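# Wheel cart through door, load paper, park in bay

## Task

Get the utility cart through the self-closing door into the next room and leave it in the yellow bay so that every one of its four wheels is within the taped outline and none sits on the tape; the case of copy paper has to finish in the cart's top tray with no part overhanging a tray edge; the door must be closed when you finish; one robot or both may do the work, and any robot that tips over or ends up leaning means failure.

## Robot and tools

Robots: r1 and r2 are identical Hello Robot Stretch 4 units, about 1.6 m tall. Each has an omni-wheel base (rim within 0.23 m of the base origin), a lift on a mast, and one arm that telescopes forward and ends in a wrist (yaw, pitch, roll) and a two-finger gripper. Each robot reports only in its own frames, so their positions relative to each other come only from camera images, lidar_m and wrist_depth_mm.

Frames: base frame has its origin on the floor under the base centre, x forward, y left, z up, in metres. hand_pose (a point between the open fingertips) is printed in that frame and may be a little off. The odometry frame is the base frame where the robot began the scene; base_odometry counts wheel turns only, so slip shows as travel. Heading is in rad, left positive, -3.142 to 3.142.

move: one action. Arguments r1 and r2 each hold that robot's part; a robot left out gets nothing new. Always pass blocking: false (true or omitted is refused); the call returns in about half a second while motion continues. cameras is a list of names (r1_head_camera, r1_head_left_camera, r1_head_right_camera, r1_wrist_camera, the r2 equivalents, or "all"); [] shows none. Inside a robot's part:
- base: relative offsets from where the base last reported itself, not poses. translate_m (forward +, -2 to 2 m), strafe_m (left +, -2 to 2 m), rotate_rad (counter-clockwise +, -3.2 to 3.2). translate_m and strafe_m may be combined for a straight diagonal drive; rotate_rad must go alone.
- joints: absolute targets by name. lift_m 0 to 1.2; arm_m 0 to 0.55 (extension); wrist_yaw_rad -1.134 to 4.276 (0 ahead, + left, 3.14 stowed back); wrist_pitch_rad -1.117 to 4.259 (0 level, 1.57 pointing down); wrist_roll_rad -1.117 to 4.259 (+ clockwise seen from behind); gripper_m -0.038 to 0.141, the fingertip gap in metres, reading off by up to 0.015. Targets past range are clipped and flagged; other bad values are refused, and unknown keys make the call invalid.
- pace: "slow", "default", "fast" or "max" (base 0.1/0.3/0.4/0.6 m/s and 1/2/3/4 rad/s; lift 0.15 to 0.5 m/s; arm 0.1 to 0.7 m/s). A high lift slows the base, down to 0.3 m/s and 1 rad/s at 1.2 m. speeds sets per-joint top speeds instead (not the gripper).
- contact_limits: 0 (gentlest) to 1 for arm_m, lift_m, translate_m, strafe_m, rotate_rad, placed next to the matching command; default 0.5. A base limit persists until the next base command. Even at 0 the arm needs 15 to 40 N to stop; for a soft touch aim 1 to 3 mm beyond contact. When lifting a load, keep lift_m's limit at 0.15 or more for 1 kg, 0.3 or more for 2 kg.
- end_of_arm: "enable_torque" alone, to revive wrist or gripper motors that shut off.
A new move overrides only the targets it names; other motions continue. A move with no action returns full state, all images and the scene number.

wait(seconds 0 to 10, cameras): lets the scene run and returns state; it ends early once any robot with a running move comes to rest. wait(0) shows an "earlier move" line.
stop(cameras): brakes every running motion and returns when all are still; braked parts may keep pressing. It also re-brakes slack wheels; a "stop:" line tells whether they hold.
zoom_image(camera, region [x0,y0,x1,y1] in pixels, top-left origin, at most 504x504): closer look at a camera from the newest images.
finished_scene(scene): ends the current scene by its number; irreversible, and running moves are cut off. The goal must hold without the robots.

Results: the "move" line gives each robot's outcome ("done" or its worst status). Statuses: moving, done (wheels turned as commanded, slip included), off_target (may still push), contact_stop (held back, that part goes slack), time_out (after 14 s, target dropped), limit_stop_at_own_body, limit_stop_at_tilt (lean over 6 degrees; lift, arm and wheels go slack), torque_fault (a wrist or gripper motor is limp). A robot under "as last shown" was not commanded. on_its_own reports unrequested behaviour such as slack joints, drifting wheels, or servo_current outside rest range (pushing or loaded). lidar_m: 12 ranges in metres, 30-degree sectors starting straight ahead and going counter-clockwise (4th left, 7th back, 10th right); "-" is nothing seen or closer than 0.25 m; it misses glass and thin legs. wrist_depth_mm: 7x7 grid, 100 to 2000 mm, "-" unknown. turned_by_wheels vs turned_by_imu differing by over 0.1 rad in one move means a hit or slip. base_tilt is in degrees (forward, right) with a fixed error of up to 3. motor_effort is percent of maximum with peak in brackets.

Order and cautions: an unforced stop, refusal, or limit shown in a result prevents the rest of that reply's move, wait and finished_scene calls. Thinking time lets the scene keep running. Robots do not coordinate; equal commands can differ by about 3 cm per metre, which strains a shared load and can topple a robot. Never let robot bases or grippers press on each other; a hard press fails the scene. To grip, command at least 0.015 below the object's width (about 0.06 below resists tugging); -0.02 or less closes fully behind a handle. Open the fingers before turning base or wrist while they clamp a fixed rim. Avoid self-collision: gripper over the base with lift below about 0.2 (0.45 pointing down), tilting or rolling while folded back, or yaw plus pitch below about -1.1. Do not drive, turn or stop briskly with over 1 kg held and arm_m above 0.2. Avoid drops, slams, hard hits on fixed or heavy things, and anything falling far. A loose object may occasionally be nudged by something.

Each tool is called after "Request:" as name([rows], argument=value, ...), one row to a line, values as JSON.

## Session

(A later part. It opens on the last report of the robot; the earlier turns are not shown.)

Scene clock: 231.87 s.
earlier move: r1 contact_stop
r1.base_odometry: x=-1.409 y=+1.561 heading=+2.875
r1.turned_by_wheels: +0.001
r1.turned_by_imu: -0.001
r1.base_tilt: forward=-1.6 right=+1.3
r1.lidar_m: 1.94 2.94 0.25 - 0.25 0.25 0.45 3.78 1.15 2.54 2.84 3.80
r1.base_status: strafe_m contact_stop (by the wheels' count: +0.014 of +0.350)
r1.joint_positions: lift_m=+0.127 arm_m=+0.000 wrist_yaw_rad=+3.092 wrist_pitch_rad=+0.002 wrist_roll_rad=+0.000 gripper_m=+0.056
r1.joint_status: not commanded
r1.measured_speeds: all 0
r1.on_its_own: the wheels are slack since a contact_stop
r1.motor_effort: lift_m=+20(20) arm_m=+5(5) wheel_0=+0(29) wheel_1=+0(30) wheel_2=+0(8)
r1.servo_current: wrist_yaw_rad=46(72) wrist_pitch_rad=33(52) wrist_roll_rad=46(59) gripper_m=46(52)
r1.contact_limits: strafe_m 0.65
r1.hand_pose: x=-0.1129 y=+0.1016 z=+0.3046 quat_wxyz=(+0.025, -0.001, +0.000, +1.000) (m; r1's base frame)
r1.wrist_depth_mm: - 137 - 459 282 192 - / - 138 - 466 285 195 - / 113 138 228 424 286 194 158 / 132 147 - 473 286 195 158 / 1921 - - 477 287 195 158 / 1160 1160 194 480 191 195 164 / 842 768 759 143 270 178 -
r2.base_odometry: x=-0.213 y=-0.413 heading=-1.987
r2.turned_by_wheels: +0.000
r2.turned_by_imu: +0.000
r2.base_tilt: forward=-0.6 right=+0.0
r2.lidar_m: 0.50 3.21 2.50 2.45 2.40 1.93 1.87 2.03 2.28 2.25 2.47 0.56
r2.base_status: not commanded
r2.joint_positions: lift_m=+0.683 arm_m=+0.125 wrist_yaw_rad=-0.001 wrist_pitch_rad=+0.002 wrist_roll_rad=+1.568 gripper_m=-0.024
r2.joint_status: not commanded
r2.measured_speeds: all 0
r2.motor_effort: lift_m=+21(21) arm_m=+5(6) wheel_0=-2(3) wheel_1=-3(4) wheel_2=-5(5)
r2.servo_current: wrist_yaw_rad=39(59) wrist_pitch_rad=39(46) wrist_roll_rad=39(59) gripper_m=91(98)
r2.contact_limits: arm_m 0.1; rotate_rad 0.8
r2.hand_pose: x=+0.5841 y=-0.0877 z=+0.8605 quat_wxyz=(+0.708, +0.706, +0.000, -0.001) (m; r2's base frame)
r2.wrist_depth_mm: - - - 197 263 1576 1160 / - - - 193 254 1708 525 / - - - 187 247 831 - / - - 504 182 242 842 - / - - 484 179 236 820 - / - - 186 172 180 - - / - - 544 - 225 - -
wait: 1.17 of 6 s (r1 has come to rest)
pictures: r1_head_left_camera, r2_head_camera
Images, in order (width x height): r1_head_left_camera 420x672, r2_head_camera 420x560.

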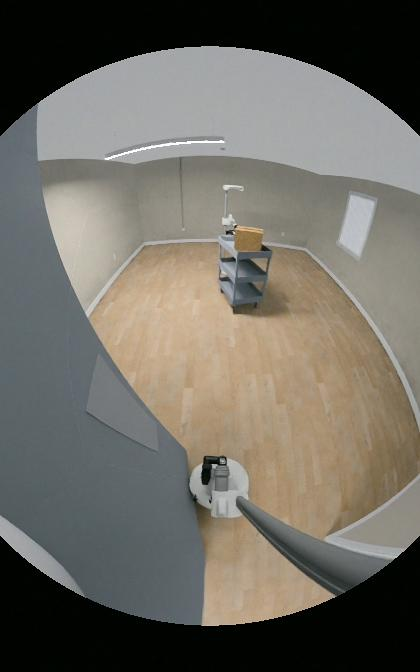

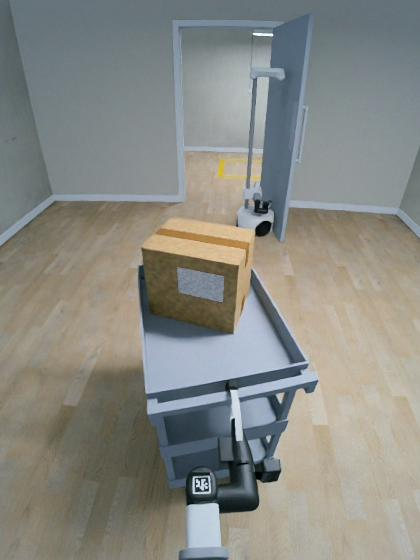

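Request:
move(blocking=false, r1={"base":{"translate_m":0.22,"strafe_m":0.0},"pace":"slow"})

Request:
wait(seconds=5, cameras=["r1_head_left_camera","r2_head_camera"])

Scene clock: 273.77 s.
move: r1 moving
r1.base_odometry: x=-1.421 y=+1.565 heading=+2.875
r1.turned_by_wheels: +0.001
r1.turned_by_imu: +0.000
r1.base_tilt: forward=-1.6 right=+1.3
r1.lidar_m: 1.94 2.96 0.25 - 0.25 0.25 0.47 3.81 1.17 2.58 2.85 2.16
r1.base_status: translate_m moving; strafe_m moving
r1.joint_positions: lift_m=+0.127 arm_m=+0.000 wrist_yaw_rad=+3.092 wrist_pitch_rad=+0.002 wrist_roll_rad=+0.000 gripper_m=+0.056
r1.joint_status: not commanded
r1.measured_speeds: translate_m=+0.048 strafe_m=-0.001 rotate_rad=-0.001 lift_m=+0.000 arm_m=+0.000 wrist_yaw_rad=+0.000 wrist_pitch_rad=+0.000 wrist_roll_rad=+0.000
r1.motor_effort: lift_m=+20(20) arm_m=+5(5) wheel_0=+2(5) wheel_1=+9(10) wheel_2=-5(6)
r1.servo_current: wrist_yaw_rad=52(59) wrist_pitch_rad=46(46) wrist_roll_rad=52(52) gripper_m=46(46)
r1.hand_pose: x=-0.1129 y=+0.1016 z=+0.3046 quat_wxyz=(+0.025, -0.001, +0.000, +1.000) (m; r1's base frame)
r1.wrist_depth_mm: - 137 - 462 283 192 - / - 138 - 466 303 195 - / 113 138 228 473 289 195 158 / 132 147 - 477 289 195 158 / 1983 - - 480 289 196 158 / 1182 1229 193 480 191 196 164 / 842 750 759 143 271 178 -
r2: as last shown
r2.base_tilt: forward=-0.7 right=+0.1
r2.lidar_m: 0.48 3.16 2.47 2.46 2.42 1.91 1.86 2.05 2.30 2.24 2.47 0.52
r2.motor_effort: lift_m=+21(21) arm_m=+5(6) wheel_0=-2(2) wheel_1=-3(3) wheel_2=-5(5)
r2.servo_current: wrist_yaw_rad=46(59) wrist_pitch_rad=46(46) wrist_roll_rad=46(59) gripper_m=91(98)
r2.contact_limits: arm_m 0.1; rotate_rad 0.8
r2.wrist_depth_mm: - - - 198 262 1576 1160 / - - - 193 254 1708 530 / - - - 187 248 831 - / - - 508 182 243 842 - / - - 480 179 236 820 - / - - 186 173 180 - - / - - 549 - 225 - -
pictures: none

Scene clock: 276.77 s.
earlier move: r1 done
r1.base_odometry: x=-1.621 y=+1.619 heading=+2.875
r1.turned_by_wheels: +0.000
r1.turned_by_imu: +0.000
r1.base_tilt: forward=-1.6 right=+1.3
r1.lidar_m: 1.75 2.96 2.07 2.05 0.25 0.25 0.52 1.31 1.30 2.74 2.83 1.93
r1.base_status: done
r1.joint_positions: lift_m=+0.127 arm_m=+0.000 wrist_yaw_rad=+3.092 wrist_pitch_rad=+0.002 wrist_roll_rad=+0.000 gripper_m=+0.056
r1.joint_status: not commanded
r1.measured_speeds: all 0
r1.motor_effort: lift_m=+20(20) arm_m=+5(5) wheel_0=+0(5) wheel_1=+8(13) wheel_2=+0(7)
r1.servo_current: wrist_yaw_rad=65(78) wrist_pitch_rad=46(52) wrist_roll_rad=46(65) gripper_m=39(52)
r1.hand_pose: x=-0.1129 y=+0.1016 z=+0.3046 quat_wxyz=(+0.025, -0.001, +0.000, +1.000) (m; r1's base frame)
r1.wrist_depth_mm: - 138 - 521 293 193 - / - 138 - 525 296 195 - / 113 139 228 535 300 196 163 / 131 148 - 530 300 196 - / 1983 - - 544 301 198 164 / 1182 1182 193 535 191 196 163 / 831 759 750 153 281 178 -
r2.base_odometry: x=-0.213 y=-0.413 heading=-1.987
r2.turned_by_wheels: +0.000
r2.turned_by_imu: +0.000
r2.base_tilt: forward=-0.7 right=+0.1
r2.lidar_m: 0.50 3.18 2.51 2.43 2.38 1.90 1.87 2.04 2.26 2.26 2.48 0.56
r2.base_status: not commanded
r2.joint_positions: lift_m=+0.683 arm_m=+0.125 wrist_yaw_rad=-0.001 wrist_pitch_rad=+0.002 wrist_roll_rad=+1.568 gripper_m=-0.024
r2.joint_status: not commanded
r2.measured_speeds: all 0
r2.motor_effort: lift_m=+21(21) arm_m=+5(6) wheel_0=-2(3) wheel_1=-3(4) wheel_2=-5(6)
r2.servo_current: wrist_yaw_rad=39(59) wrist_pitch_rad=39(46) wrist_roll_rad=52(65) gripper_m=85(98)
r2.contact_limits: arm_m 0.1; rotate_rad 0.8
r2.hand_pose: x=+0.5841 y=-0.0877 z=+0.8605 quat_wxyz=(+0.708, +0.706, +0.000, -0.001) (m; r2's base frame)
r2.wrist_depth_mm: - - - 198 263 1618 1160 / - - - 193 254 1708 530 / - - - 187 248 831 - / - - 508 182 242 854 - / - - 484 179 236 820 - / - - 186 172 180 - - / - - 554 - 224 - -
wait: 3.00 of 5 s (r1 has come to rest)
pictures: r1_head_left_camera, r2_head_camera
Images, in order (width x height): r1_head_left_camera 420x672, r2_head_camera 420x560.

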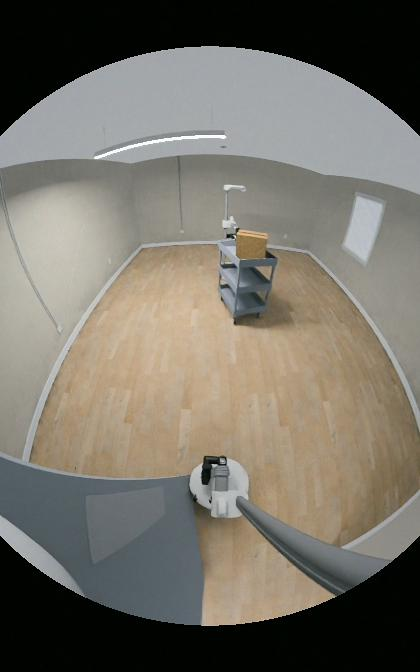

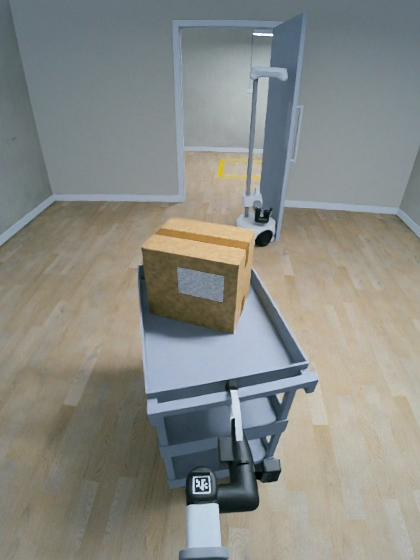

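Request:
move(blocking=false, r1={"base":{"translate_m":0.17},"pace":"slow"})

Request:
wait(seconds=4)

Request:
move(blocking=false, r1={"base":{"strafe_m":0.16},"pace":"slow","contact_limits":{"strafe_m":0.4}})

Request:
wait(seconds=4, cameras=["r1_head_left_camera","r2_head_camera"])

Scene clock: 284.83 s.
move: r1 moving
r1.base_odometry: x=-1.633 y=+1.623 heading=+2.876
r1.turned_by_wheels: +0.001
r1.turned_by_imu: +0.000
r1.base_tilt: forward=-1.6 right=+1.2
r1.lidar_m: 1.73 2.93 2.10 2.02 0.25 0.25 0.53 1.31 1.32 2.74 2.81 1.91
r1.base_status: translate_m moving
r1.joint_positions: lift_m=+0.127 arm_m=+0.000 wrist_yaw_rad=+3.092 wrist_pitch_rad=+0.002 wrist_roll_rad=+0.000 gripper_m=+0.056
r1.joint_status: not commanded
r1.measured_speeds: translate_m=+0.049 strafe_m=+0.001 rotate_rad=+0.002 lift_m=+0.000 arm_m=+0.000 wrist_yaw_rad=+0.000 wrist_pitch_rad=+0.000 wrist_roll_rad=+0.000
r1.motor_effort: lift_m=+20(20) arm_m=+5(5) wheel_0=+2(4) wheel_1=+7(10) wheel_2=-6(6)
r1.servo_current: wrist_yaw_rad=59(59) wrist_pitch_rad=46(46) wrist_roll_rad=52(59) gripper_m=46(46)
r1.hand_pose: x=-0.1129 y=+0.1016 z=+0.3046 quat_wxyz=(+0.025, -0.001, +0.000, +1.000) (m; r1's base frame)
r1.wrist_depth_mm: - 137 - 521 293 193 - / - 138 - 525 297 196 - / 113 138 229 530 300 196 163 / 131 148 - 539 301 196 - / 1921 - - 549 301 196 163 / 1182 1182 194 549 191 197 163 / 842 750 759 153 282 179 -
r2: as last shown
r2.lidar_m: 0.48 3.18 2.45 2.45 2.42 1.89 1.87 2.06 2.28 2.26 2.44 0.55
r2.motor_effort: lift_m=+21(21) arm_m=+5(5) wheel_0=-2(2) wheel_1=-3(3) wheel_2=-5(5)
r2.servo_current: wrist_yaw_rad=52(52) wrist_pitch_rad=46(46) wrist_roll_rad=46(52) gripper_m=91(98)
r2.contact_limits: arm_m 0.1; rotate_rad 0.8
r2.wrist_depth_mm: - - - 198 263 1576 1182 / - - - 192 254 1708 530 / - - - 188 249 842 - / - - 508 182 242 831 - / - - 480 178 236 820 - / - - 186 172 180 - - / - - 554 - 224 - -
pictures: none

Scene clock: 287.30 s.
earlier move: r1 done
r1.base_odometry: x=-1.785 y=+1.664 heading=+2.876
r1.turned_by_wheels: +0.000
r1.turned_by_imu: +0.000
r1.base_tilt: forward=-1.6 right=+1.3
r1.lidar_m: 1.57 2.93 2.09 1.99 0.25 0.25 0.51 1.41 1.55 2.75 2.80 1.72
r1.base_status: done
r1.joint_positions: lift_m=+0.127 arm_m=+0.000 wrist_yaw_rad=+3.092 wrist_pitch_rad=+0.002 wrist_roll_rad=+0.000 gripper_m=+0.056
r1.joint_status: not commanded
r1.measured_speeds: all 0
r1.motor_effort: lift_m=+20(20) arm_m=+5(5) wheel_0=+0(6) wheel_1=+5(10) wheel_2=+1(7)
r1.servo_current: wrist_yaw_rad=59(85) wrist_pitch_rad=46(52) wrist_roll_rad=52(65) gripper_m=39(52)
r1.hand_pose: x=-0.1129 y=+0.1016 z=+0.3046 quat_wxyz=(+0.025, -0.001, +0.000, +1.000) (m; r1's base frame)
r1.wrist_depth_mm: - 137 - 521 272 227 - / - 138 - 525 273 228 - / 113 138 229 530 276 228 - / 132 148 - 539 278 228 - / 1983 - - 535 278 229 - / 1182 1205 193 544 191 229 1118 / 842 759 759 154 258 231 820
r2.base_odometry: x=-0.213 y=-0.413 heading=-1.987
r2.turned_by_wheels: +0.000
r2.turned_by_imu: +0.000
r2.base_tilt: forward=-0.7 right=+0.1
r2.lidar_m: 0.50 3.20 2.52 2.47 2.40 1.92 1.87 2.06 2.28 2.25 2.45 0.54
r2.base_status: not commanded
r2.joint_positions: lift_m=+0.683 arm_m=+0.125 wrist_yaw_rad=-0.001 wrist_pitch_rad=+0.002 wrist_roll_rad=+1.568 gripper_m=-0.024
r2.joint_status: not commanded
r2.measured_speeds: all 0
r2.motor_effort: lift_m=+21(21) arm_m=+5(6) wheel_0=-2(3) wheel_1=-3(4) wheel_2=-5(5)
r2.servo_current: wrist_yaw_rad=46(52) wrist_pitch_rad=46(46) wrist_roll_rad=46(65) gripper_m=91(104)
r2.contact_limits: arm_m 0.1; rotate_rad 0.8
r2.hand_pose: x=+0.5841 y=-0.0877 z=+0.8605 quat_wxyz=(+0.708, +0.706, +0.000, -0.001) (m; r2's base frame)
r2.wrist_depth_mm: - - - 198 262 1576 1182 / - - - 192 254 1708 530 / - - - 187 247 842 - / - - 508 182 242 842 - / - - 484 178 236 831 - / - - 186 173 179 - - / - - 549 - 225 - -
wait: 2.47 of 4 s (r1 has come to rest)
pictures: none

Scene clock: 287.80 s.
move: r1 moving
r1.base_odometry: x=-1.789 y=+1.650 heading=+2.876
r1.turned_by_wheels: +0.000
r1.turned_by_imu: +0.000
r1.base_tilt: forward=-1.6 right=+1.3
r1.lidar_m: 1.57 2.89 2.08 1.95 0.25 0.25 0.53 1.40 1.56 2.74 2.84 1.72
r1.base_status: strafe_m moving
r1.joint_positions: lift_m=+0.127 arm_m=+0.000 wrist_yaw_rad=+3.092 wrist_pitch_rad=+0.002 wrist_roll_rad=+0.000 gripper_m=+0.056
r1.joint_status: not commanded
r1.measured_speeds: translate_m=+0.001 strafe_m=+0.057 rotate_rad=-0.003 lift_m=+0.000 arm_m=+0.000 wrist_yaw_rad=+0.000 wrist_pitch_rad=+0.000 wrist_roll_rad=+0.000
r1.motor_effort: lift_m=+20(20) arm_m=+5(5) wheel_0=-11(13) wheel_1=+10(10) wheel_2=+2(2)
r1.servo_current: wrist_yaw_rad=39(59) wrist_pitch_rad=39(46) wrist_roll_rad=52(59) gripper_m=46(46)
r1.contact_limits: strafe_m 0.4
r1.hand_pose: x=-0.1129 y=+0.1016 z=+0.3046 quat_wxyz=(+0.025, -0.001, +0.000, +1.000) (m; r1's base frame)
r1.wrist_depth_mm: - 137 - 439 268 228 - / - 138 - 442 271 229 - / 113 138 227 445 273 229 - / 131 147 - 517 274 228 - / 1983 - - 517 276 229 - / 1205 1182 193 521 191 232 1118 / 854 759 759 153 255 229 820
r2: as last shown
r2.base_tilt: forward=-0.6 right=+0.1
r2.lidar_m: 0.49 3.19 2.52 2.46 2.38 1.91 1.87 2.04 2.29 2.23 2.46 0.56
r2.motor_effort: lift_m=+21(21) arm_m=+5(5) wheel_0=-2(2) wheel_1=-3(4) wheel_2=-5(5)
r2.servo_current: wrist_yaw_rad=46(52) wrist_pitch_rad=39(46) wrist_roll_rad=46(52) gripper_m=98(98)
r2.contact_limits: arm_m 0.1; rotate_rad 0.8
r2.wrist_depth_mm: - - - 197 262 1537 1182 / - - - 192 254 1708 525 / - - - 187 249 831 - / - - 508 182 242 842 - / - - 484 178 236 831 - / - - 186 172 180 - - / - - 549 - 225 - -
pictures: none

Scene clock: 290.00 s.
earlier move: r1 contact_stop
r1.base_odometry: x=-1.827 y=+1.549 heading=+2.892
r1.turned_by_wheels: +0.016
r1.turned_by_imu: +0.022
r1.base_tilt: forward=-1.6 right=+1.3
r1.lidar_m: 1.54 2.74 1.98 1.86 0.30 0.25 0.45 1.50 1.60 2.84 2.93 1.64
r1.base_status: strafe_m contact_stop (by the wheels' count: +0.122 of +0.160)
r1.joint_positions: lift_m=+0.127 arm_m=+0.000 wrist_yaw_rad=+3.091 wrist_pitch_rad=+0.002 wrist_roll_rad=+0.000 gripper_m=+0.056
r1.joint_status: not commanded
r1.measured_speeds: all 0
r1.on_its_own: the wheels are slack since a contact_stop
r1.motor_effort: lift_m=+20(20) arm_m=-4(5) wheel_0=-1(23) wheel_1=+0(28) wheel_2=+0(17)
r1.servo_current: wrist_yaw_rad=46(72) wrist_pitch_rad=46(52) wrist_roll_rad=59(65) gripper_m=46(52)
r1.contact_limits: strafe_m 0.4
r1.hand_pose: x=-0.1127 y=+0.1018 z=+0.3046 quat_wxyz=(+0.025, -0.001, +0.000, +1.000) (m; r1's base frame)
r1.wrist_depth_mm: - 138 - 397 253 - - / 112 139 - 404 254 - - / 116 139 216 404 255 - - / 136 156 - 410 255 - - / 1983 - - 407 254 - - / 1182 1205 193 413 191 1160 1118 / 842 759 759 143 253 778 820
r2.base_odometry: x=-0.213 y=-0.413 heading=-1.987
r2.turned_by_wheels: +0.000
r2.turned_by_imu: +0.000
r2.base_tilt: forward=-0.6 right=+0.1
r2.lidar_m: 0.50 3.17 2.52 2.46 2.39 1.89 1.86 2.04 2.28 2.25 2.45 0.54
r2.base_status: not commanded
r2.joint_positions: lift_m=+0.683 arm_m=+0.125 wrist_yaw_rad=-0.001 wrist_pitch_rad=+0.002 wrist_roll_rad=+1.568 gripper_m=-0.024
r2.joint_status: not commanded
r2.measured_speeds: all 0
r2.motor_effort: lift_m=+21(21) arm_m=+5(5) wheel_0=-2(3) wheel_1=-3(4) wheel_2=-5(5)
r2.servo_current: wrist_yaw_rad=46(59) wrist_pitch_rad=39(46) wrist_roll_rad=46(59) gripper_m=98(104)
r2.contact_limits: arm_m 0.1; rotate_rad 0.8
r2.hand_pose: x=+0.5841 y=-0.0877 z=+0.8605 quat_wxyz=(+0.708, +0.706, +0.000, -0.001) (m; r2's base frame)
r2.wrist_depth_mm: - - - 198 263 1576 1160 / - - - 193 254 1661 525 / - - - 188 248 842 - / - - 504 182 241 842 - / - - 484 178 236 831 - / - - 187 173 180 - - / - - 544 - 225 - -
wait: 2.20 of 4 s (r1 has come to rest)
pictures: r1_head_left_camera, r2_head_camera
Images, in order (width x height): r1_head_left_camera 420x672, r2_head_camera 420x560.

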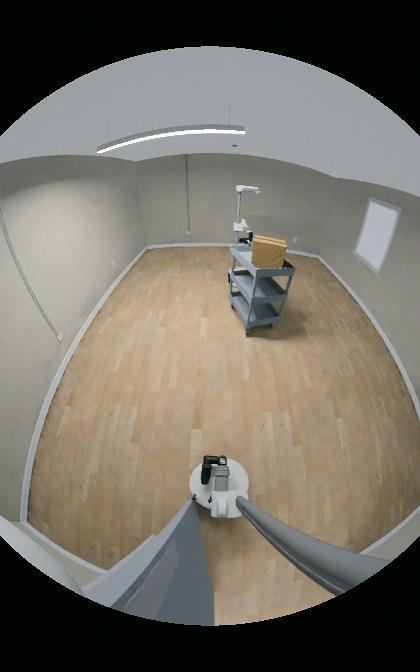

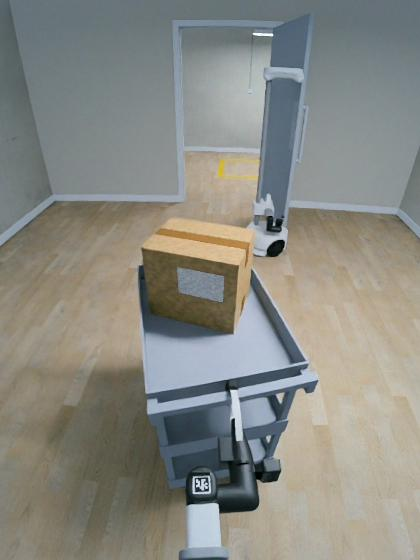

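Request:
move(blocking=false, r1={"base":{"strafe_m":0.003},"pace":"slow"}, r2={"base":{"translate_m":0.6},"pace":"slow","contact_limits":{"translate_m":0.7}})

Request:
wait(seconds=2)

Request:
wait(seconds=8, cameras=["r1_head_left_camera","r2_head_camera","r2_head_left_camera"])

Scene clock: 313.10 s.
move: r1 moving; r2 moving
r1.base_odometry: x=-1.828 y=+1.547 heading=+2.892
r1.turned_by_wheels: +0.000
r1.turned_by_imu: +0.000
r1.base_tilt: forward=-1.5 right=+1.3
r1.lidar_m: 1.55 2.72 1.97 1.88 0.29 0.25 0.45 1.49 1.61 2.85 2.95 1.64
r1.base_status: strafe_m moving
r1.joint_positions: lift_m=+0.127 arm_m=+0.000 wrist_yaw_rad=+3.091 wrist_pitch_rad=+0.002 wrist_roll_rad=+0.000 gripper_m=+0.056
r1.joint_status: not commanded
r1.measured_speeds: all 0
r1.motor_effort: lift_m=+20(20) arm_m=-4(4) wheel_0=-6(9) wheel_1=+6(8) wheel_2=+1(1)
r1.servo_current: wrist_yaw_rad=46(59) wrist_pitch_rad=39(46) wrist_roll_rad=46(65) gripper_m=39(52)
r1.hand_pose: x=-0.1127 y=+0.1018 z=+0.3046 quat_wxyz=(+0.025, -0.001, +0.000, +1.000) (m; r1's base frame)
r1.wrist_depth_mm: - 138 - 397 254 - - / 112 139 - 399 254 - - / 116 139 217 402 254 - - / 136 156 - 407 256 - - / 1983 - - 410 255 - - / 1205 1205 194 413 191 1138 1138 / 831 759 750 143 254 788 809
r2.base_odometry: x=-0.218 y=-0.425 heading=-1.987
r2.turned_by_wheels: +0.000
r2.turned_by_imu: +0.000
r2.base_tilt: forward=-0.6 right=+0.1
r2.lidar_m: 0.50 3.19 2.49 2.47 2.42 1.93 1.87 2.05 2.29 2.23 2.45 0.56
r2.base_status: translate_m moving
r2.joint_positions: lift_m=+0.683 arm_m=+0.125 wrist_yaw_rad=-0.001 wrist_pitch_rad=+0.002 wrist_roll_rad=+1.568 gripper_m=-0.024
r2.joint_status: not commanded
r2.measured_speeds: translate_m=+0.050 strafe_m=+0.000 rotate_rad=-0.001 lift_m=+0.000 arm_m=+0.000 wrist_yaw_rad=+0.000 wrist_pitch_rad=+0.000 wrist_roll_rad=+0.000
r2.motor_effort: lift_m=+21(21) arm_m=+5(5) wheel_0=+5(9) wheel_1=+7(8) wheel_2=-14(14)
r2.servo_current: wrist_yaw_rad=46(65) wrist_pitch_rad=39(46) wrist_roll_rad=46(59) gripper_m=91(98)
r2.contact_limits: arm_m 0.1; translate_m 0.7
r2.hand_pose: x=+0.5841 y=-0.0877 z=+0.8605 quat_wxyz=(+0.708, +0.706, +0.000, -0.001) (m; r2's base frame)
r2.wrist_depth_mm: - - - 258 264 1537 1160 / - - - 192 254 1708 500 / - - - 188 248 1756 - / - - 508 182 243 842 - / - - 484 178 236 831 - / - - 186 173 180 - - / - - 544 - 224 - -
pictures: none

Scene clock: 313.20 s.
earlier move: r1 done; r2 moving
r1.base_odometry: x=-1.828 y=+1.547 heading=+2.892
r1.turned_by_wheels: +0.000
r1.turned_by_imu: +0.000
r1.base_tilt: forward=-1.6 right=+1.3
r1.lidar_m: 1.56 2.71 1.96 1.87 0.30 0.25 0.45 1.50 1.60 2.84 2.95 1.63
r1.base_status: done
r1.joint_positions: lift_m=+0.127 arm_m=+0.000 wrist_yaw_rad=+3.091 wrist_pitch_rad=+0.002 wrist_roll_rad=+0.000 gripper_m=+0.056
r1.joint_status: not commanded
r1.measured_speeds: all 0
r1.motor_effort: lift_m=+20(20) arm_m=-4(4) wheel_0=-6(9) wheel_1=+6(8) wheel_2=+1(1)
r1.servo_current: wrist_yaw_rad=52(59) wrist_pitch_rad=39(46) wrist_roll_rad=52(65) gripper_m=39(52)
r1.hand_pose: x=-0.1127 y=+0.1018 z=+0.3046 quat_wxyz=(+0.025, -0.001, +0.000, +1.000) (m; r1's base frame)
r1.wrist_depth_mm: - 138 - 397 253 - - / 112 139 - 399 254 - - / 115 139 218 404 255 - - / 137 156 - 407 254 - - / - - - 407 255 - - / 1182 1182 193 413 191 1160 1138 / 842 750 759 143 253 778 820
r2.base_odometry: x=-0.220 y=-0.430 heading=-1.987
r2.turned_by_wheels: +0.000
r2.turned_by_imu: +0.000
r2.base_tilt: forward=-0.7 right=+0.1
r2.lidar_m: 0.50 3.16 2.49 2.44 2.43 1.94 1.90 2.06 2.28 2.24 2.45 0.57
r2.base_status: translate_m moving
r2.joint_positions: lift_m=+0.683 arm_m=+0.125 wrist_yaw_rad=-0.001 wrist_pitch_rad=+0.002 wrist_roll_rad=+1.568 gripper_m=-0.024
r2.joint_status: not commanded
r2.measured_speeds: translate_m=+0.058 strafe_m=+0.000 rotate_rad=+0.001 lift_m=+0.000 arm_m=+0.000 wrist_yaw_rad=-0.005 wrist_pitch_rad=+0.000 wrist_roll_rad=+0.000
r2.motor_effort: lift_m=+21(21) arm_m=+5(5) wheel_0=+5(9) wheel_1=+4(8) wheel_2=-13(14)
r2.servo_current: wrist_yaw_rad=46(65) wrist_pitch_rad=39(46) wrist_roll_rad=52(59) gripper_m=85(98)
r2.contact_limits: arm_m 0.1; translate_m 0.7
r2.hand_pose: x=+0.5841 y=-0.0878 z=+0.8605 quat_wxyz=(+0.708, +0.706, +0.000, -0.001) (m; r2's base frame)
r2.wrist_depth_mm: - - - 258 264 1537 1160 / - - - 193 255 1756 500 / - - - 188 248 1708 - / - - 508 182 242 831 - / - - 480 178 236 831 - / - - 187 173 180 - - / - - 549 - 225 - -
wait: 0.10 of 2 s (r1 has come to rest)
pictures: none

Scene clock: 319.87 s.
earlier move: r2 done
r1.base_odometry: x=-1.828 y=+1.547 heading=+2.892
r1.turned_by_wheels: +0.000
r1.turned_by_imu: +0.000
r1.base_tilt: forward=-1.6 right=+1.3
r1.lidar_m: 1.38 2.69 1.97 1.88 0.28 0.25 0.45 1.51 1.58 2.84 2.95 1.18
r1.base_status: done
r1.joint_positions: lift_m=+0.127 arm_m=+0.000 wrist_yaw_rad=+3.091 wrist_pitch_rad=+0.002 wrist_roll_rad=+0.000 gripper_m=+0.056
r1.joint_status: not commanded
r1.measured_speeds: all 0
r1.motor_effort: lift_m=+20(20) arm_m=-3(4) wheel_0=-5(9) wheel_1=+6(8) wheel_2=+1(1)
r1.servo_current: wrist_yaw_rad=33(65) wrist_pitch_rad=33(52) wrist_roll_rad=46(65) gripper_m=46(52)
r1.hand_pose: x=-0.1127 y=+0.1018 z=+0.3046 quat_wxyz=(+0.025, -0.001, +0.000, +1.000) (m; r1's base frame)
r1.wrist_depth_mm: - 138 - 394 252 - - / 112 139 - 397 254 - - / 116 139 217 402 254 - - / 137 156 - 404 255 - - / 1921 - - 404 255 - - / 1205 1160 194 413 191 1138 1118 / 842 750 759 143 253 768 820
r2.base_odometry: x=-0.455 y=-0.962 heading=-1.986
r2.turned_by_wheels: +0.001
r2.turned_by_imu: +0.003
r2.base_tilt: forward=-0.7 right=+0.0
r2.lidar_m: 0.41 0.52 2.45 2.38 2.61 2.53 2.46 2.67 2.38 2.33 2.54 0.62
r2.base_status: done
r2.joint_positions: lift_m=+0.683 arm_m=+0.125 wrist_yaw_rad=+0.000 wrist_pitch_rad=+0.002 wrist_roll_rad=+1.568 gripper_m=-0.024
r2.joint_status: not commanded
r2.measured_speeds: all 0
r2.motor_effort: lift_m=+21(21) arm_m=+5(6) wheel_0=+6(14) wheel_1=+5(8) wheel_2=-6(15)
r2.servo_current: wrist_yaw_rad=46(65) wrist_pitch_rad=46(46) wrist_roll_rad=52(65) gripper_m=85(98)
r2.contact_limits: arm_m 0.1; translate_m 0.7
r2.hand_pose: x=+0.5842 y=-0.0874 z=+0.8605 quat_wxyz=(+0.708, +0.706, +0.001, +0.000) (m; r2's base frame)
r2.wrist_depth_mm: - - - 294 - 1576 1138 / - - - 320 349 353 353 / - - - 287 304 1708 1160 / - - - 208 271 1756 535 / - - - 190 247 768 - / - 517 187 171 180 - - / - - 452 - 213 - -
wait: 6.67 of 8 s (r2 has come to rest)
pictures: r1_head_left_camera, r2_head_camera, r2_head_left_camera
Images, in order (width x height): r1_head_left_camera 420x672, r2_head_camera 420x560, r2_head_left_camera 420x672.

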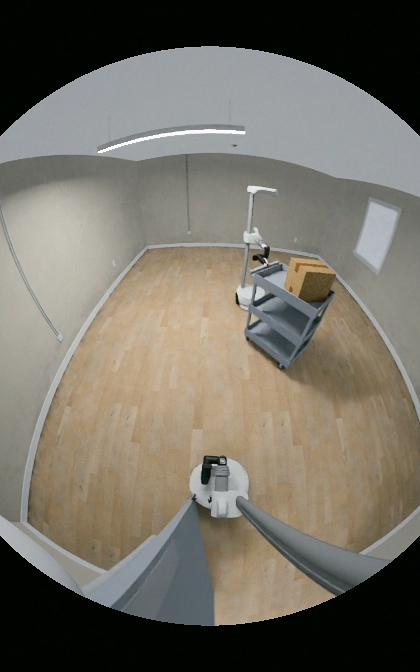

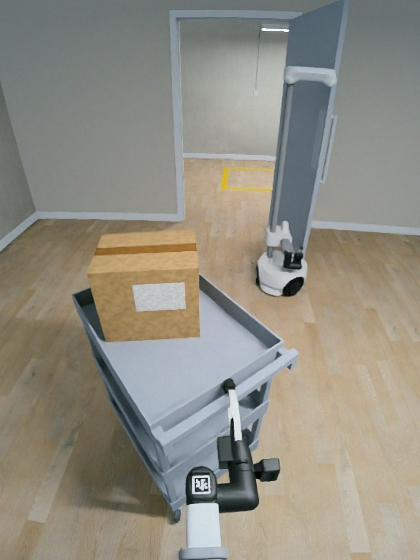

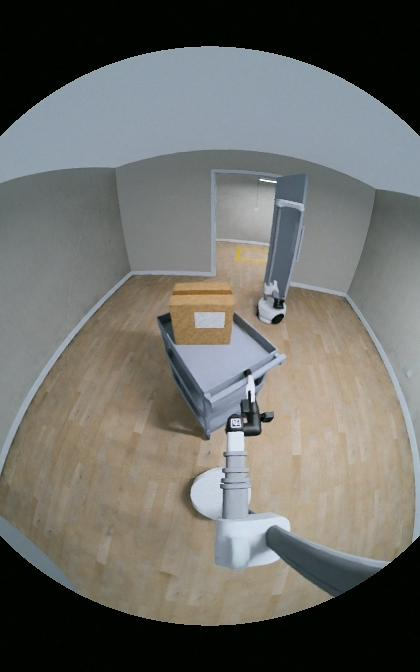

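Request:
move(blocking=false, r1={"base":{"translate_m":0.05,"strafe_m":0.08},"pace":"slow","contact_limits":{"strafe_m":0.4}}, r2={"base":{"strafe_m":0.33},"pace":"slow","contact_limits":{"strafe_m":0.8}})

Request:
wait(seconds=3)

Request:
wait(seconds=4)

Request:
move(blocking=false, r2={"base":{"rotate_rad":-0.08},"pace":"slow","contact_limits":{"rotate_rad":0.8}})

Request:
wait(seconds=2, cameras=["r1_head_left_camera","r2_head_camera","r2_wrist_camera"])

Scene clock: 372.37 s.
move: r1 moving; r2 moving
r1.base_odometry: x=-1.837 y=+1.538 heading=+2.891
r1.turned_by_wheels: +0.000
r1.turned_by_imu: -0.001
r1.base_tilt: forward=-1.6 right=+1.3
r1.lidar_m: 1.37 2.71 1.93 1.86 0.30 0.25 0.45 1.52 1.62 2.85 2.99 1.19
r1.base_status: translate_m moving; strafe_m moving
r1.joint_positions: lift_m=+0.127 arm_m=+0.000 wrist_yaw_rad=+3.091 wrist_pitch_rad=+0.002 wrist_roll_rad=+0.000 gripper_m=+0.056
r1.joint_status: not commanded
r1.measured_speeds: translate_m=+0.026 strafe_m=+0.041 rotate_rad=+0.001 lift_m=+0.000 arm_m=+0.000 wrist_yaw_rad=+0.000 wrist_pitch_rad=+0.000 wrist_roll_rad=+0.000
r1.motor_effort: lift_m=+20(20) arm_m=-4(4) wheel_0=-10(10) wheel_1=+10(12) wheel_2=-2(3)
r1.servo_current: wrist_yaw_rad=65(65) wrist_pitch_rad=39(46) wrist_roll_rad=46(59) gripper_m=39(46)
r1.contact_limits: strafe_m 0.4
r1.hand_pose: x=-0.1127 y=+0.1018 z=+0.3046 quat_wxyz=(+0.025, -0.001, +0.000, +1.000) (m; r1's base frame)
r1.wrist_depth_mm: - 138 - 384 259 - - / 112 139 - 430 260 - - / 116 139 216 433 260 - - / 137 156 - 392 259 - - / 1983 - - 389 258 - - / 1182 1205 194 397 188 1160 1118 / 866 750 750 143 258 778 809
r2.base_odometry: x=-0.442 y=-0.968 heading=-1.987
r2.turned_by_wheels: +0.000
r2.turned_by_imu: +0.000
r2.base_tilt: forward=-0.7 right=+0.1
r2.lidar_m: 0.41 0.51 2.46 2.39 2.60 2.52 2.45 2.69 2.38 2.33 2.52 0.61
r2.base_status: strafe_m moving
r2.joint_positions: lift_m=+0.683 arm_m=+0.125 wrist_yaw_rad=-0.001 wrist_pitch_rad=+0.002 wrist_roll_rad=+1.568 gripper_m=-0.024
r2.joint_status: not commanded
r2.measured_speeds: translate_m=+0.000 strafe_m=+0.055 rotate_rad=+0.002 lift_m=+0.000 arm_m=+0.000 wrist_yaw_rad=-0.023 wrist_pitch_rad=+0.000 wrist_roll_rad=+0.000
r2.motor_effort: lift_m=+21(21) arm_m=+5(5) wheel_0=-11(12) wheel_1=+7(9) wheel_2=+0(4)
r2.servo_current: wrist_yaw_rad=59(59) wrist_pitch_rad=33(46) wrist_roll_rad=46(59) gripper_m=85(91)
r2.contact_limits: arm_m 0.1; strafe_m 0.8
r2.hand_pose: x=+0.5841 y=-0.0877 z=+0.8605 quat_wxyz=(+0.708, +0.706, +0.000, -0.001) (m; r2's base frame)
r2.wrist_depth_mm: - - - 303 - 1576 1182 / - - - 324 351 355 357 / - - - 233 309 1756 1182 / - - - 208 271 1708 535 / - - - 189 247 759 - / - 525 186 170 180 - - / - - 449 - 212 - -
pictures: none

Scene clock: 374.10 s.
earlier move: r1 done; r2 moving
r1.base_odometry: x=-1.896 y=+1.482 heading=+2.892
r1.turned_by_wheels: +0.000
r1.turned_by_imu: +0.062
r1.base_tilt: forward=-1.5 right=+1.4
r1.lidar_m: 2.28 2.46 1.89 1.82 0.32 0.25 0.39 1.56 1.76 2.90 1.43 1.17
r1.base_status: done
r1.joint_positions: lift_m=+0.127 arm_m=+0.000 wrist_yaw_rad=+3.091 wrist_pitch_rad=+0.002 wrist_roll_rad=+0.000 gripper_m=+0.056
r1.joint_status: not commanded
r1.measured_speeds: all 0
r1.motor_effort: lift_m=+20(20) arm_m=-4(4) wheel_0=-11(15) wheel_1=+9(12) wheel_2=+3(6)
r1.servo_current: wrist_yaw_rad=46(65) wrist_pitch_rad=39(52) wrist_roll_rad=59(65) gripper_m=46(46)
r1.contact_limits: strafe_m 0.4
r1.hand_pose: x=-0.1127 y=+0.1018 z=+0.3046 quat_wxyz=(+0.025, -0.001, +0.000, +1.000) (m; r1's base frame)
r1.wrist_depth_mm: 136 138 - 312 - - - / 113 139 - 312 - - - / 117 140 224 315 - - - / 137 162 - 320 - - - / 1983 - - 319 - - - / 1182 1182 194 324 187 1160 1118 / 842 750 750 143 741 778 820
r2.base_odometry: x=-0.290 y=-1.035 heading=-1.986
r2.turned_by_wheels: +0.000
r2.turned_by_imu: +0.000
r2.base_tilt: forward=-0.7 right=+0.1
r2.lidar_m: 0.45 0.70 2.28 2.22 2.41 2.50 2.45 2.68 2.54 2.49 2.73 0.58
r2.base_status: strafe_m moving
r2.joint_positions: lift_m=+0.683 arm_m=+0.125 wrist_yaw_rad=-0.005 wrist_pitch_rad=+0.002 wrist_roll_rad=+1.568 gripper_m=-0.024
r2.joint_status: not commanded
r2.measured_speeds: translate_m=+0.000 strafe_m=+0.100 rotate_rad=+0.001 lift_m=+0.000 arm_m=+0.000 wrist_yaw_rad=+0.000 wrist_pitch_rad=+0.000 wrist_roll_rad=+0.000
r2.motor_effort: lift_m=+21(21) arm_m=+5(5) wheel_0=-6(17) wheel_1=+5(9) wheel_2=-1(4)
r2.servo_current: wrist_yaw_rad=46(65) wrist_pitch_rad=39(46) wrist_roll_rad=33(59) gripper_m=85(98)
r2.contact_limits: arm_m 0.1; strafe_m 0.8
r2.hand_pose: x=+0.5838 y=-0.0888 z=+0.8605 quat_wxyz=(+0.708, +0.706, -0.001, -0.002) (m; r2's base frame)
r2.wrist_depth_mm: - 1983 - 236 307 317 312 / - - - 279 289 1537 1160 / - - - 206 271 1756 500 / - - - 194 253 778 - / - - 469 183 241 831 - / - - 186 173 180 - - / - - 492 - 220 - -
wait: 1.73 of 3 s (r1 has come to rest)
pictures: none

Scene clock: 376.30 s.
earlier move: r2 done
r1.base_odometry: x=-1.896 y=+1.482 heading=+2.892
r1.turned_by_wheels: +0.000
r1.turned_by_imu: +0.000
r1.base_tilt: forward=-1.6 right=+1.4
r1.lidar_m: 4.60 2.49 1.85 1.82 0.30 0.25 0.37 1.56 1.78 2.89 1.35 1.19
r1.base_status: done
r1.joint_positions: lift_m=+0.127 arm_m=+0.000 wrist_yaw_rad=+3.091 wrist_pitch_rad=+0.002 wrist_roll_rad=+0.000 gripper_m=+0.056
r1.joint_status: not commanded
r1.measured_speeds: all 0
r1.motor_effort: lift_m=+20(20) arm_m=-4(4) wheel_0=-11(15) wheel_1=+9(12) wheel_2=+3(6)
r1.servo_current: wrist_yaw_rad=52(65) wrist_pitch_rad=39(52) wrist_roll_rad=46(72) gripper_m=39(52)
r1.contact_limits: strafe_m 0.4
r1.hand_pose: x=-0.1127 y=+0.1018 z=+0.3046 quat_wxyz=(+0.025, -0.001, +0.000, +1.000) (m; r1's base frame)
r1.wrist_depth_mm: 136 138 - 314 - - - / 113 139 - 314 - - - / 117 139 224 319 - - - / 137 162 - 319 - - - / 1921 - - 320 - - - / 1182 1182 194 322 188 1160 1138 / 831 759 759 143 741 778 820
r2.base_odometry: x=-0.153 y=-1.095 heading=-1.986
r2.turned_by_wheels: +0.000
r2.turned_by_imu: +0.000
r2.base_tilt: forward=-0.7 right=+0.0
r2.lidar_m: 0.51 2.69 2.13 2.08 2.26 2.47 2.44 2.63 2.69 2.64 2.90 0.56
r2.base_status: done
r2.joint_positions: lift_m=+0.683 arm_m=+0.125 wrist_yaw_rad=-0.005 wrist_pitch_rad=+0.002 wrist_roll_rad=+1.568 gripper_m=-0.024
r2.joint_status: not commanded
r2.measured_speeds: all 0
r2.motor_effort: lift_m=+21(21) arm_m=+5(6) wheel_0=-6(17) wheel_1=+2(9) wheel_2=+0(4)
r2.servo_current: wrist_yaw_rad=39(65) wrist_pitch_rad=39(46) wrist_roll_rad=59(59) gripper_m=85(98)
r2.contact_limits: arm_m 0.1; strafe_m 0.8
r2.hand_pose: x=+0.5838 y=-0.0887 z=+0.8605 quat_wxyz=(+0.708, +0.706, -0.001, -0.002) (m; r2's base frame)
r2.wrist_depth_mm: - - - 193 257 1576 1160 / - - - 190 251 1708 508 / - - - 185 246 820 - / - - 484 180 241 842 - / - - 484 178 236 831 - / - - 186 174 180 - - / - - 559 - 227 - -
wait: 2.20 of 4 s (r2 has come to rest)
pictures: none

Scene clock: 376.80 s.
move: r2 moving
r1: as last shown
r1.base_tilt: forward=-1.5 right=+1.3
r1.lidar_m: 4.60 2.47 1.88 1.82 0.32 0.25 0.39 1.55 1.79 2.89 1.36 1.18
r1.motor_effort: lift_m=+20(20) arm_m=-4(4) wheel_0=-12(12) wheel_1=+9(10) wheel_2=+3(3)
r1.servo_current: wrist_yaw_rad=52(59) wrist_pitch_rad=52(52) wrist_roll_rad=59(59) gripper_m=39(46)
r1.contact_limits: strafe_m 0.4
r1.wrist_depth_mm: 137 138 - 312 - - - / 113 139 - 314 - - - / 117 140 224 315 - - - / 137 162 - 320 - - - / 1983 - - 320 - - - / 1182 1182 194 324 187 1160 1138 / 854 750 759 143 750 778 831
r2.base_odometry: x=-0.153 y=-1.095 heading=-2.064
r2.turned_by_wheels: -0.077
r2.turned_by_imu: -0.075
r2.base_tilt: forward=-0.7 right=+0.1
r2.lidar_m: 0.48 2.87 2.16 2.07 2.19 2.51 2.42 2.56 2.74 2.66 2.80 0.56
r2.base_status: rotate_rad moving
r2.joint_positions: lift_m=+0.683 arm_m=+0.125 wrist_yaw_rad=+0.006 wrist_pitch_rad=+0.002 wrist_roll_rad=+1.568 gripper_m=-0.024
r2.joint_status: not commanded
r2.measured_speeds: translate_m=-0.002 strafe_m=-0.002 rotate_rad=-0.093 lift_m=+0.000 arm_m=+0.000 wrist_yaw_rad=-0.044 wrist_pitch_rad=+0.000 wrist_roll_rad=+0.000
r2.motor_effort: lift_m=+21(21) arm_m=+4(5) wheel_0=+2(10) wheel_1=+3(9) wheel_2=+9(13)
r2.servo_current: wrist_yaw_rad=59(59) wrist_pitch_rad=46(46) wrist_roll_rad=46(59) gripper_m=85(91)
r2.contact_limits: arm_m 0.1; rotate_rad 0.8
r2.hand_pose: x=+0.5847 y=-0.0858 z=+0.8605 quat_wxyz=(+0.708, +0.706, +0.003, +0.001) (m; r2's base frame)
r2.wrist_depth_mm: - - - 272 281 297 309 / - - - 203 268 1756 1182 / - - - 196 257 1756 - / - - 580 187 247 854 - / - - 473 182 237 842 - / - - 188 174 180 - - / - - 525 - 224 - -
pictures: none

Scene clock: 377.23 s.
earlier move: r2 done
r1.base_odometry: x=-1.896 y=+1.482 heading=+2.892
r1.turned_by_wheels: +0.000
r1.turned_by_imu: +0.000
r1.base_tilt: forward=-1.5 right=+1.3
r1.lidar_m: 4.61 2.47 1.88 1.81 0.34 0.25 0.39 1.59 1.77 2.89 1.40 1.21
r1.base_status: not commanded
r1.joint_positions: lift_m=+0.127 arm_m=+0.000 wrist_yaw_rad=+3.091 wrist_pitch_rad=+0.002 wrist_roll_rad=+0.000 gripper_m=+0.056
r1.joint_status: not commanded
r1.measured_speeds: all 0
r1.motor_effort: lift_m=+20(20) arm_m=-4(4) wheel_0=-11(12) wheel_1=+9(10) wheel_2=+3(3)
r1.servo_current: wrist_yaw_rad=52(59) wrist_pitch_rad=39(52) wrist_roll_rad=46(59) gripper_m=39(46)
r1.contact_limits: strafe_m 0.4
r1.hand_pose: x=-0.1127 y=+0.1018 z=+0.3046 quat_wxyz=(+0.025, -0.001, +0.000, +1.000) (m; r1's base frame)
r1.wrist_depth_mm: 136 138 - 312 - - - / 113 139 - 314 - - - / 117 140 223 317 - - - / 137 162 - 317 - - - / 1808 - - 322 - - - / 1182 1205 193 325 188 1160 1118 / 842 750 759 143 750 778 820
r2.base_odometry: x=-0.153 y=-1.095 heading=-2.066
r2.turned_by_wheels: -0.002
r2.turned_by_imu: -0.002
r2.base_tilt: forward=-0.7 right=+0.1
r2.lidar_m: 0.46 2.85 2.14 2.06 2.20 2.48 2.43 2.56 2.71 2.64 2.81 0.59
r2.base_status: done
r2.joint_positions: lift_m=+0.683 arm_m=+0.125 wrist_yaw_rad=+0.000 wrist_pitch_rad=+0.002 wrist_roll_rad=+1.568 gripper_m=-0.024
r2.joint_status: not commanded
r2.measured_speeds: all 0
r2.motor_effort: lift_m=+21(21) arm_m=+4(5) wheel_0=+2(10) wheel_1=+3(9) wheel_2=+3(13)
r2.servo_current: wrist_yaw_rad=52(59) wrist_pitch_rad=39(46) wrist_roll_rad=52(59) gripper_m=91(98)
r2.contact_limits: arm_m 0.1; rotate_rad 0.8
r2.hand_pose: x=+0.5843 y=-0.0873 z=+0.8605 quat_wxyz=(+0.708, +0.706, +0.001, +0.000) (m; r2's base frame)
r2.wrist_depth_mm: - - - 276 285 310 307 / - - - 206 272 1708 1182 / - - - 196 257 1708 - / - - 603 187 247 842 - / - - 477 182 239 842 - / - - 187 174 180 - - / - - 517 - 223 - -
wait: 0.43 of 2 s (r2 has come to rest)
pictures: r1_head_left_camera, r2_head_camera, r2_wrist_camera
Images, in order (width x height): r1_head_left_camera 420x672, r2_head_camera 420x560, r2_wrist_camera 616x392.

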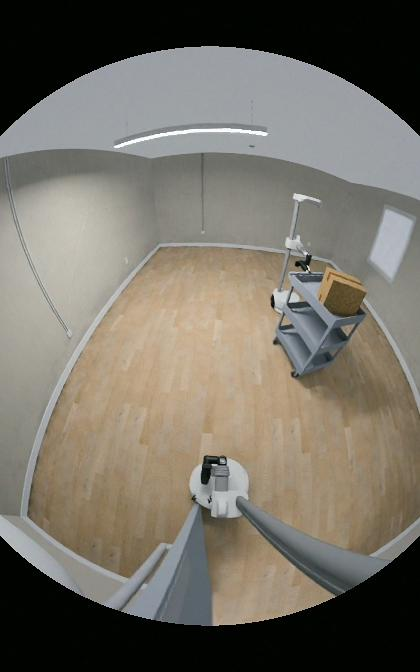

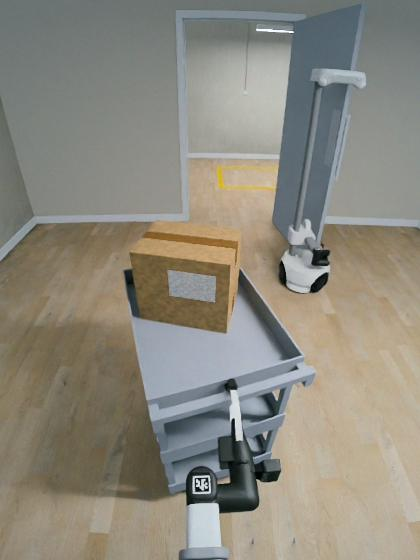

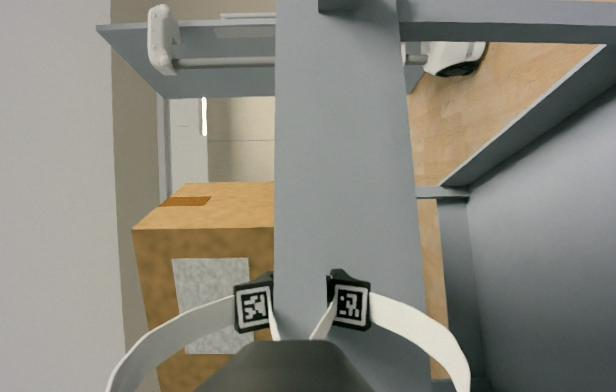

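Request:
move(blocking=false, r2={"base":{"strafe_m":0.125},"pace":"slow","contact_limits":{"strafe_m":0.8}})

Request:
wait(seconds=4, cameras=[])

Request:
move(blocking=false, r2={"base":{"translate_m":0.4,"strafe_m":-0.045},"pace":"slow","contact_limits":{"translate_m":0.8}})

Request:
wait(seconds=6, cameras=["r2_head_camera","r2_wrist_camera"])

Scene clock: 386.97 s.
move: r2 moving
r1: as last shown
r1.lidar_m: 4.60 2.48 1.88 1.81 0.32 0.25 0.40 1.57 1.78 2.91 1.39 1.20
r1.motor_effort: lift_m=+20(20) arm_m=-4(4) wheel_0=-12(12) wheel_1=+9(10) wheel_2=+3(3)
r1.servo_current: wrist_yaw_rad=46(59) wrist_pitch_rad=39(46) wrist_roll_rad=65(65) gripper_m=39(46)
r1.contact_limits: strafe_m 0.4
r1.wrist_depth_mm: 136 138 - 312 - - - / 113 139 - 314 - - - / 117 140 224 317 - - - / 137 162 - 319 - - - / 1983 - - 322 - - - / 1182 1160 193 322 187 1160 1138 / 842 741 750 143 750 778 820
r2.base_odometry: x=-0.141 y=-1.102 heading=-2.066
r2.turned_by_wheels: +0.000
r2.turned_by_imu: +0.000
r2.base_tilt: forward=-0.7 right=+0.1
r2.lidar_m: 0.50 2.85 2.17 2.06 2.17 2.52 2.43 2.56 2.76 2.66 2.83 0.58
r2.base_status: strafe_m moving
r2.joint_positions: lift_m=+0.683 arm_m=+0.125 wrist_yaw_rad=-0.001 wrist_pitch_rad=+0.002 wrist_roll_rad=+1.568 gripper_m=-0.024
r2.joint_status: not commanded
r2.measured_speeds: translate_m=+0.000 strafe_m=+0.057 rotate_rad=-0.001 lift_m=+0.000 arm_m=+0.000 wrist_yaw_rad=-0.003 wrist_pitch_rad=+0.000 wrist_roll_rad=+0.000
r2.motor_effort: lift_m=+21(21) arm_m=+4(5) wheel_0=-9(11) wheel_1=+7(9) wheel_2=+0(2)
r2.servo_current: wrist_yaw_rad=52(59) wrist_pitch_rad=39(46) wrist_roll_rad=59(59) gripper_m=91(91)
r2.contact_limits: arm_m 0.1; strafe_m 0.8
r2.hand_pose: x=+0.5841 y=-0.0878 z=+0.8605 quat_wxyz=(+0.708, +0.706, +0.000, -0.001) (m; r2's base frame)
r2.wrist_depth_mm: - - - 276 282 310 309 / - - - 205 271 1708 1160 / - - - 196 257 1756 - / - - 591 187 247 854 - / - - 469 181 239 831 - / - - 187 173 180 - - / - - 517 - 224 - -
pictures: none

Scene clock: 388.87 s.
earlier move: r2 done
r1.base_odometry: x=-1.896 y=+1.482 heading=+2.892
r1.turned_by_wheels: +0.000
r1.turned_by_imu: +0.000
r1.base_tilt: forward=-1.5 right=+1.3
r1.lidar_m: 4.62 2.52 1.87 1.82 0.33 0.25 0.38 1.57 1.80 2.90 1.37 1.22
r1.base_status: not commanded
r1.joint_positions: lift_m=+0.127 arm_m=+0.000 wrist_yaw_rad=+3.091 wrist_pitch_rad=+0.002 wrist_roll_rad=+0.000 gripper_m=+0.056
r1.joint_status: not commanded
r1.measured_speeds: all 0
r1.motor_effort: lift_m=+20(20) arm_m=-4(4) wheel_0=-11(12) wheel_1=+9(10) wheel_2=+3(3)
r1.servo_current: wrist_yaw_rad=39(65) wrist_pitch_rad=39(52) wrist_roll_rad=46(65) gripper_m=39(46)
r1.contact_limits: strafe_m 0.4
r1.hand_pose: x=-0.1127 y=+0.1018 z=+0.3046 quat_wxyz=(+0.025, -0.001, +0.000, +1.000) (m; r1's base frame)
r1.wrist_depth_mm: 136 139 - 312 - - - / 113 139 - 315 - - - / 117 139 224 315 - - - / 137 162 - 319 - - - / 1921 - - 319 - - - / 1182 1205 193 324 188 1160 1138 / 831 750 750 143 750 778 831
r2.base_odometry: x=-0.044 y=-1.155 heading=-2.066
r2.turned_by_wheels: +0.000
r2.turned_by_imu: +0.000
r2.base_tilt: forward=-0.6 right=+0.0
r2.lidar_m: 0.49 2.71 2.03 1.94 2.06 2.50 2.42 2.56 2.85 2.75 2.91 0.56
r2.base_status: done
r2.joint_positions: lift_m=+0.683 arm_m=+0.125 wrist_yaw_rad=-0.002 wrist_pitch_rad=+0.002 wrist_roll_rad=+1.568 gripper_m=-0.024
r2.joint_status: not commanded
r2.measured_speeds: all 0
r2.motor_effort: lift_m=+21(21) arm_m=+4(5) wheel_0=-5(11) wheel_1=+4(9) wheel_2=+0(2)
r2.servo_current: wrist_yaw_rad=59(59) wrist_pitch_rad=46(46) wrist_roll_rad=52(59) gripper_m=91(98)
r2.contact_limits: arm_m 0.1; strafe_m 0.8
r2.hand_pose: x=+0.5841 y=-0.0880 z=+0.8605 quat_wxyz=(+0.708, +0.706, +0.000, -0.001) (m; r2's base frame)
r2.wrist_depth_mm: - - - 188 250 1576 1182 / - - - 185 247 1661 525 / - - - 181 242 820 - / - - 469 179 239 831 - / - - 492 177 235 820 - / - - 185 174 179 - - / - - 574 - - - -
wait: 1.90 of 4 s (r2 has come to rest)
pictures: none
No camera images: "cameras" was empty.

Scene clock: 389.37 s.
move: r2 moving
r1: as last shown
r1.base_tilt: forward=-1.5 right=+1.4
r1.lidar_m: 4.62 2.50 1.86 1.81 0.31 0.25 0.38 1.56 1.80 2.91 1.35 1.22
r1.motor_effort: lift_m=+20(20) arm_m=-4(4) wheel_0=-11(12) wheel_1=+10(10) wheel_2=+3(3)
r1.servo_current: wrist_yaw_rad=52(59) wrist_pitch_rad=33(46) wrist_roll_rad=46(59) gripper_m=39(52)
r1.contact_limits: strafe_m 0.4
r1.wrist_depth_mm: 137 138 - 310 - - - / 113 139 - 314 - - - / 117 140 224 317 - - - / 137 162 - 317 - - - / 1921 - - 322 - - - / 1205 1205 194 324 187 1138 1138 / 842 750 759 143 741 778 820
r2.base_odometry: x=-0.051 y=-1.165 heading=-2.066
r2.turned_by_wheels: +0.000
r2.turned_by_imu: +0.000
r2.base_tilt: forward=-0.6 right=+0.1
r2.lidar_m: 0.48 2.71 2.04 1.91 2.02 2.53 2.43 2.56 2.84 2.78 2.92 0.55
r2.base_status: translate_m moving; strafe_m moving
r2.joint_positions: lift_m=+0.683 arm_m=+0.125 wrist_yaw_rad=-0.002 wrist_pitch_rad=+0.002 wrist_roll_rad=+1.568 gripper_m=-0.024
r2.joint_status: not commanded
r2.measured_speeds: translate_m=+0.049 strafe_m=-0.005 rotate_rad=-0.002 lift_m=+0.000 arm_m=+0.000 wrist_yaw_rad=+0.000 wrist_pitch_rad=+0.000 wrist_roll_rad=+0.000
r2.motor_effort: lift_m=+21(21) arm_m=+4(4) wheel_0=+10(10) wheel_1=+5(8) wheel_2=-15(15)
r2.servo_current: wrist_yaw_rad=39(59) wrist_pitch_rad=46(46) wrist_roll_rad=46(52) gripper_m=91(91)
r2.contact_limits: arm_m 0.1; translate_m 0.8
r2.hand_pose: x=+0.5841 y=-0.0880 z=+0.8605 quat_wxyz=(+0.708, +0.706, +0.000, -0.001) (m; r2's base frame)
r2.wrist_depth_mm: - - - 189 252 1618 1160 / - - - 186 247 1661 525 / - - - 182 244 788 - / - - 469 179 238 842 - / - - 488 177 236 820 - / - - 187 174 180 - - / - - 574 - 227 - -
pictures: none

Scene clock: 394.17 s.
earlier move: r2 done
r1.base_odometry: x=-1.896 y=+1.482 heading=+2.892
r1.turned_by_wheels: +0.000
r1.turned_by_imu: +0.000
r1.base_tilt: forward=-1.5 right=+1.4
r1.lidar_m: 4.62 2.50 1.87 1.82 0.30 0.25 0.41 1.57 1.78 2.89 1.15 1.20
r1.base_status: not commanded
r1.joint_positions: lift_m=+0.127 arm_m=+0.000 wrist_yaw_rad=+3.091 wrist_pitch_rad=+0.002 wrist_roll_rad=+0.000 gripper_m=+0.056
r1.joint_status: not commanded
r1.measured_speeds: all 0
r1.motor_effort: lift_m=+20(20) arm_m=-4(4) wheel_0=-12(12) wheel_1=+9(10) wheel_2=+3(3)
r1.servo_current: wrist_yaw_rad=39(72) wrist_pitch_rad=39(52) wrist_roll_rad=65(72) gripper_m=39(52)
r1.contact_limits: strafe_m 0.4
r1.hand_pose: x=-0.1127 y=+0.1018 z=+0.3046 quat_wxyz=(+0.025, -0.001, +0.000, +1.000) (m; r1's base frame)
r1.wrist_depth_mm: 136 139 - 312 - - - / 113 139 - 314 - - - / 117 140 224 315 - - - / 137 162 - 319 - - - / 1983 - - 320 - - - / 1160 1205 194 322 187 1138 1138 / 842 750 750 143 750 778 820
r2.base_odometry: x=-0.273 y=-1.485 heading=-2.065
r2.turned_by_wheels: +0.001
r2.turned_by_imu: +0.003
r2.base_tilt: forward=-0.7 right=+0.1
r2.lidar_m: 0.42 0.53 2.06 1.99 2.05 2.90 2.84 2.95 2.81 2.76 2.89 0.59
r2.base_status: done
r2.joint_positions: lift_m=+0.683 arm_m=+0.125 wrist_yaw_rad=+0.001 wrist_pitch_rad=+0.002 wrist_roll_rad=+1.568 gripper_m=-0.024
r2.joint_status: not commanded
r2.measured_speeds: all 0
r2.motor_effort: lift_m=+21(21) arm_m=+4(5) wheel_0=+6(13) wheel_1=+5(8) wheel_2=-5(15)
r2.servo_current: wrist_yaw_rad=46(59) wrist_pitch_rad=39(46) wrist_roll_rad=52(65) gripper_m=91(98)
r2.contact_limits: arm_m 0.1; translate_m 0.8
r2.hand_pose: x=+0.5843 y=-0.0871 z=+0.8605 quat_wxyz=(+0.708, +0.706, +0.001, +0.000) (m; r2's base frame)
r2.wrist_depth_mm: - - - 283 - 1661 1182 / - - - 312 338 343 347 / - - - 226 297 1708 496 / - - - 206 267 1808 - / - - - 189 243 798 - / - 459 186 172 180 - - / - - 459 - 215 - -
wait: 4.80 of 6 s (r2 has come to rest)
pictures: r2_head_camera, r2_wrist_camera
Images, in order (width x height): r2_head_camera 420x560, r2_wrist_camera 616x392.

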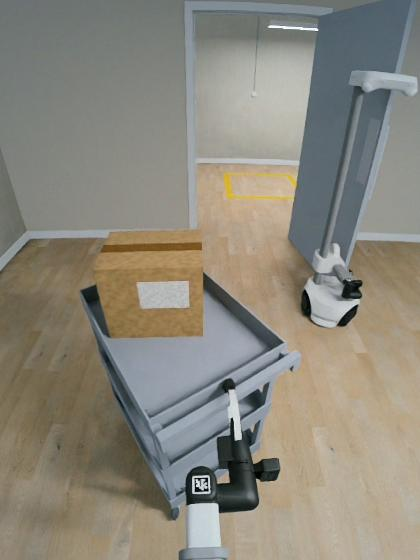

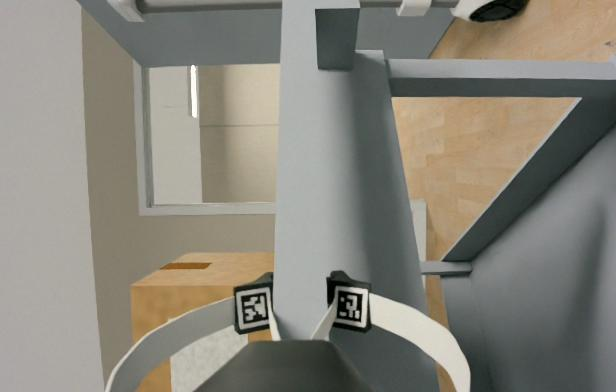

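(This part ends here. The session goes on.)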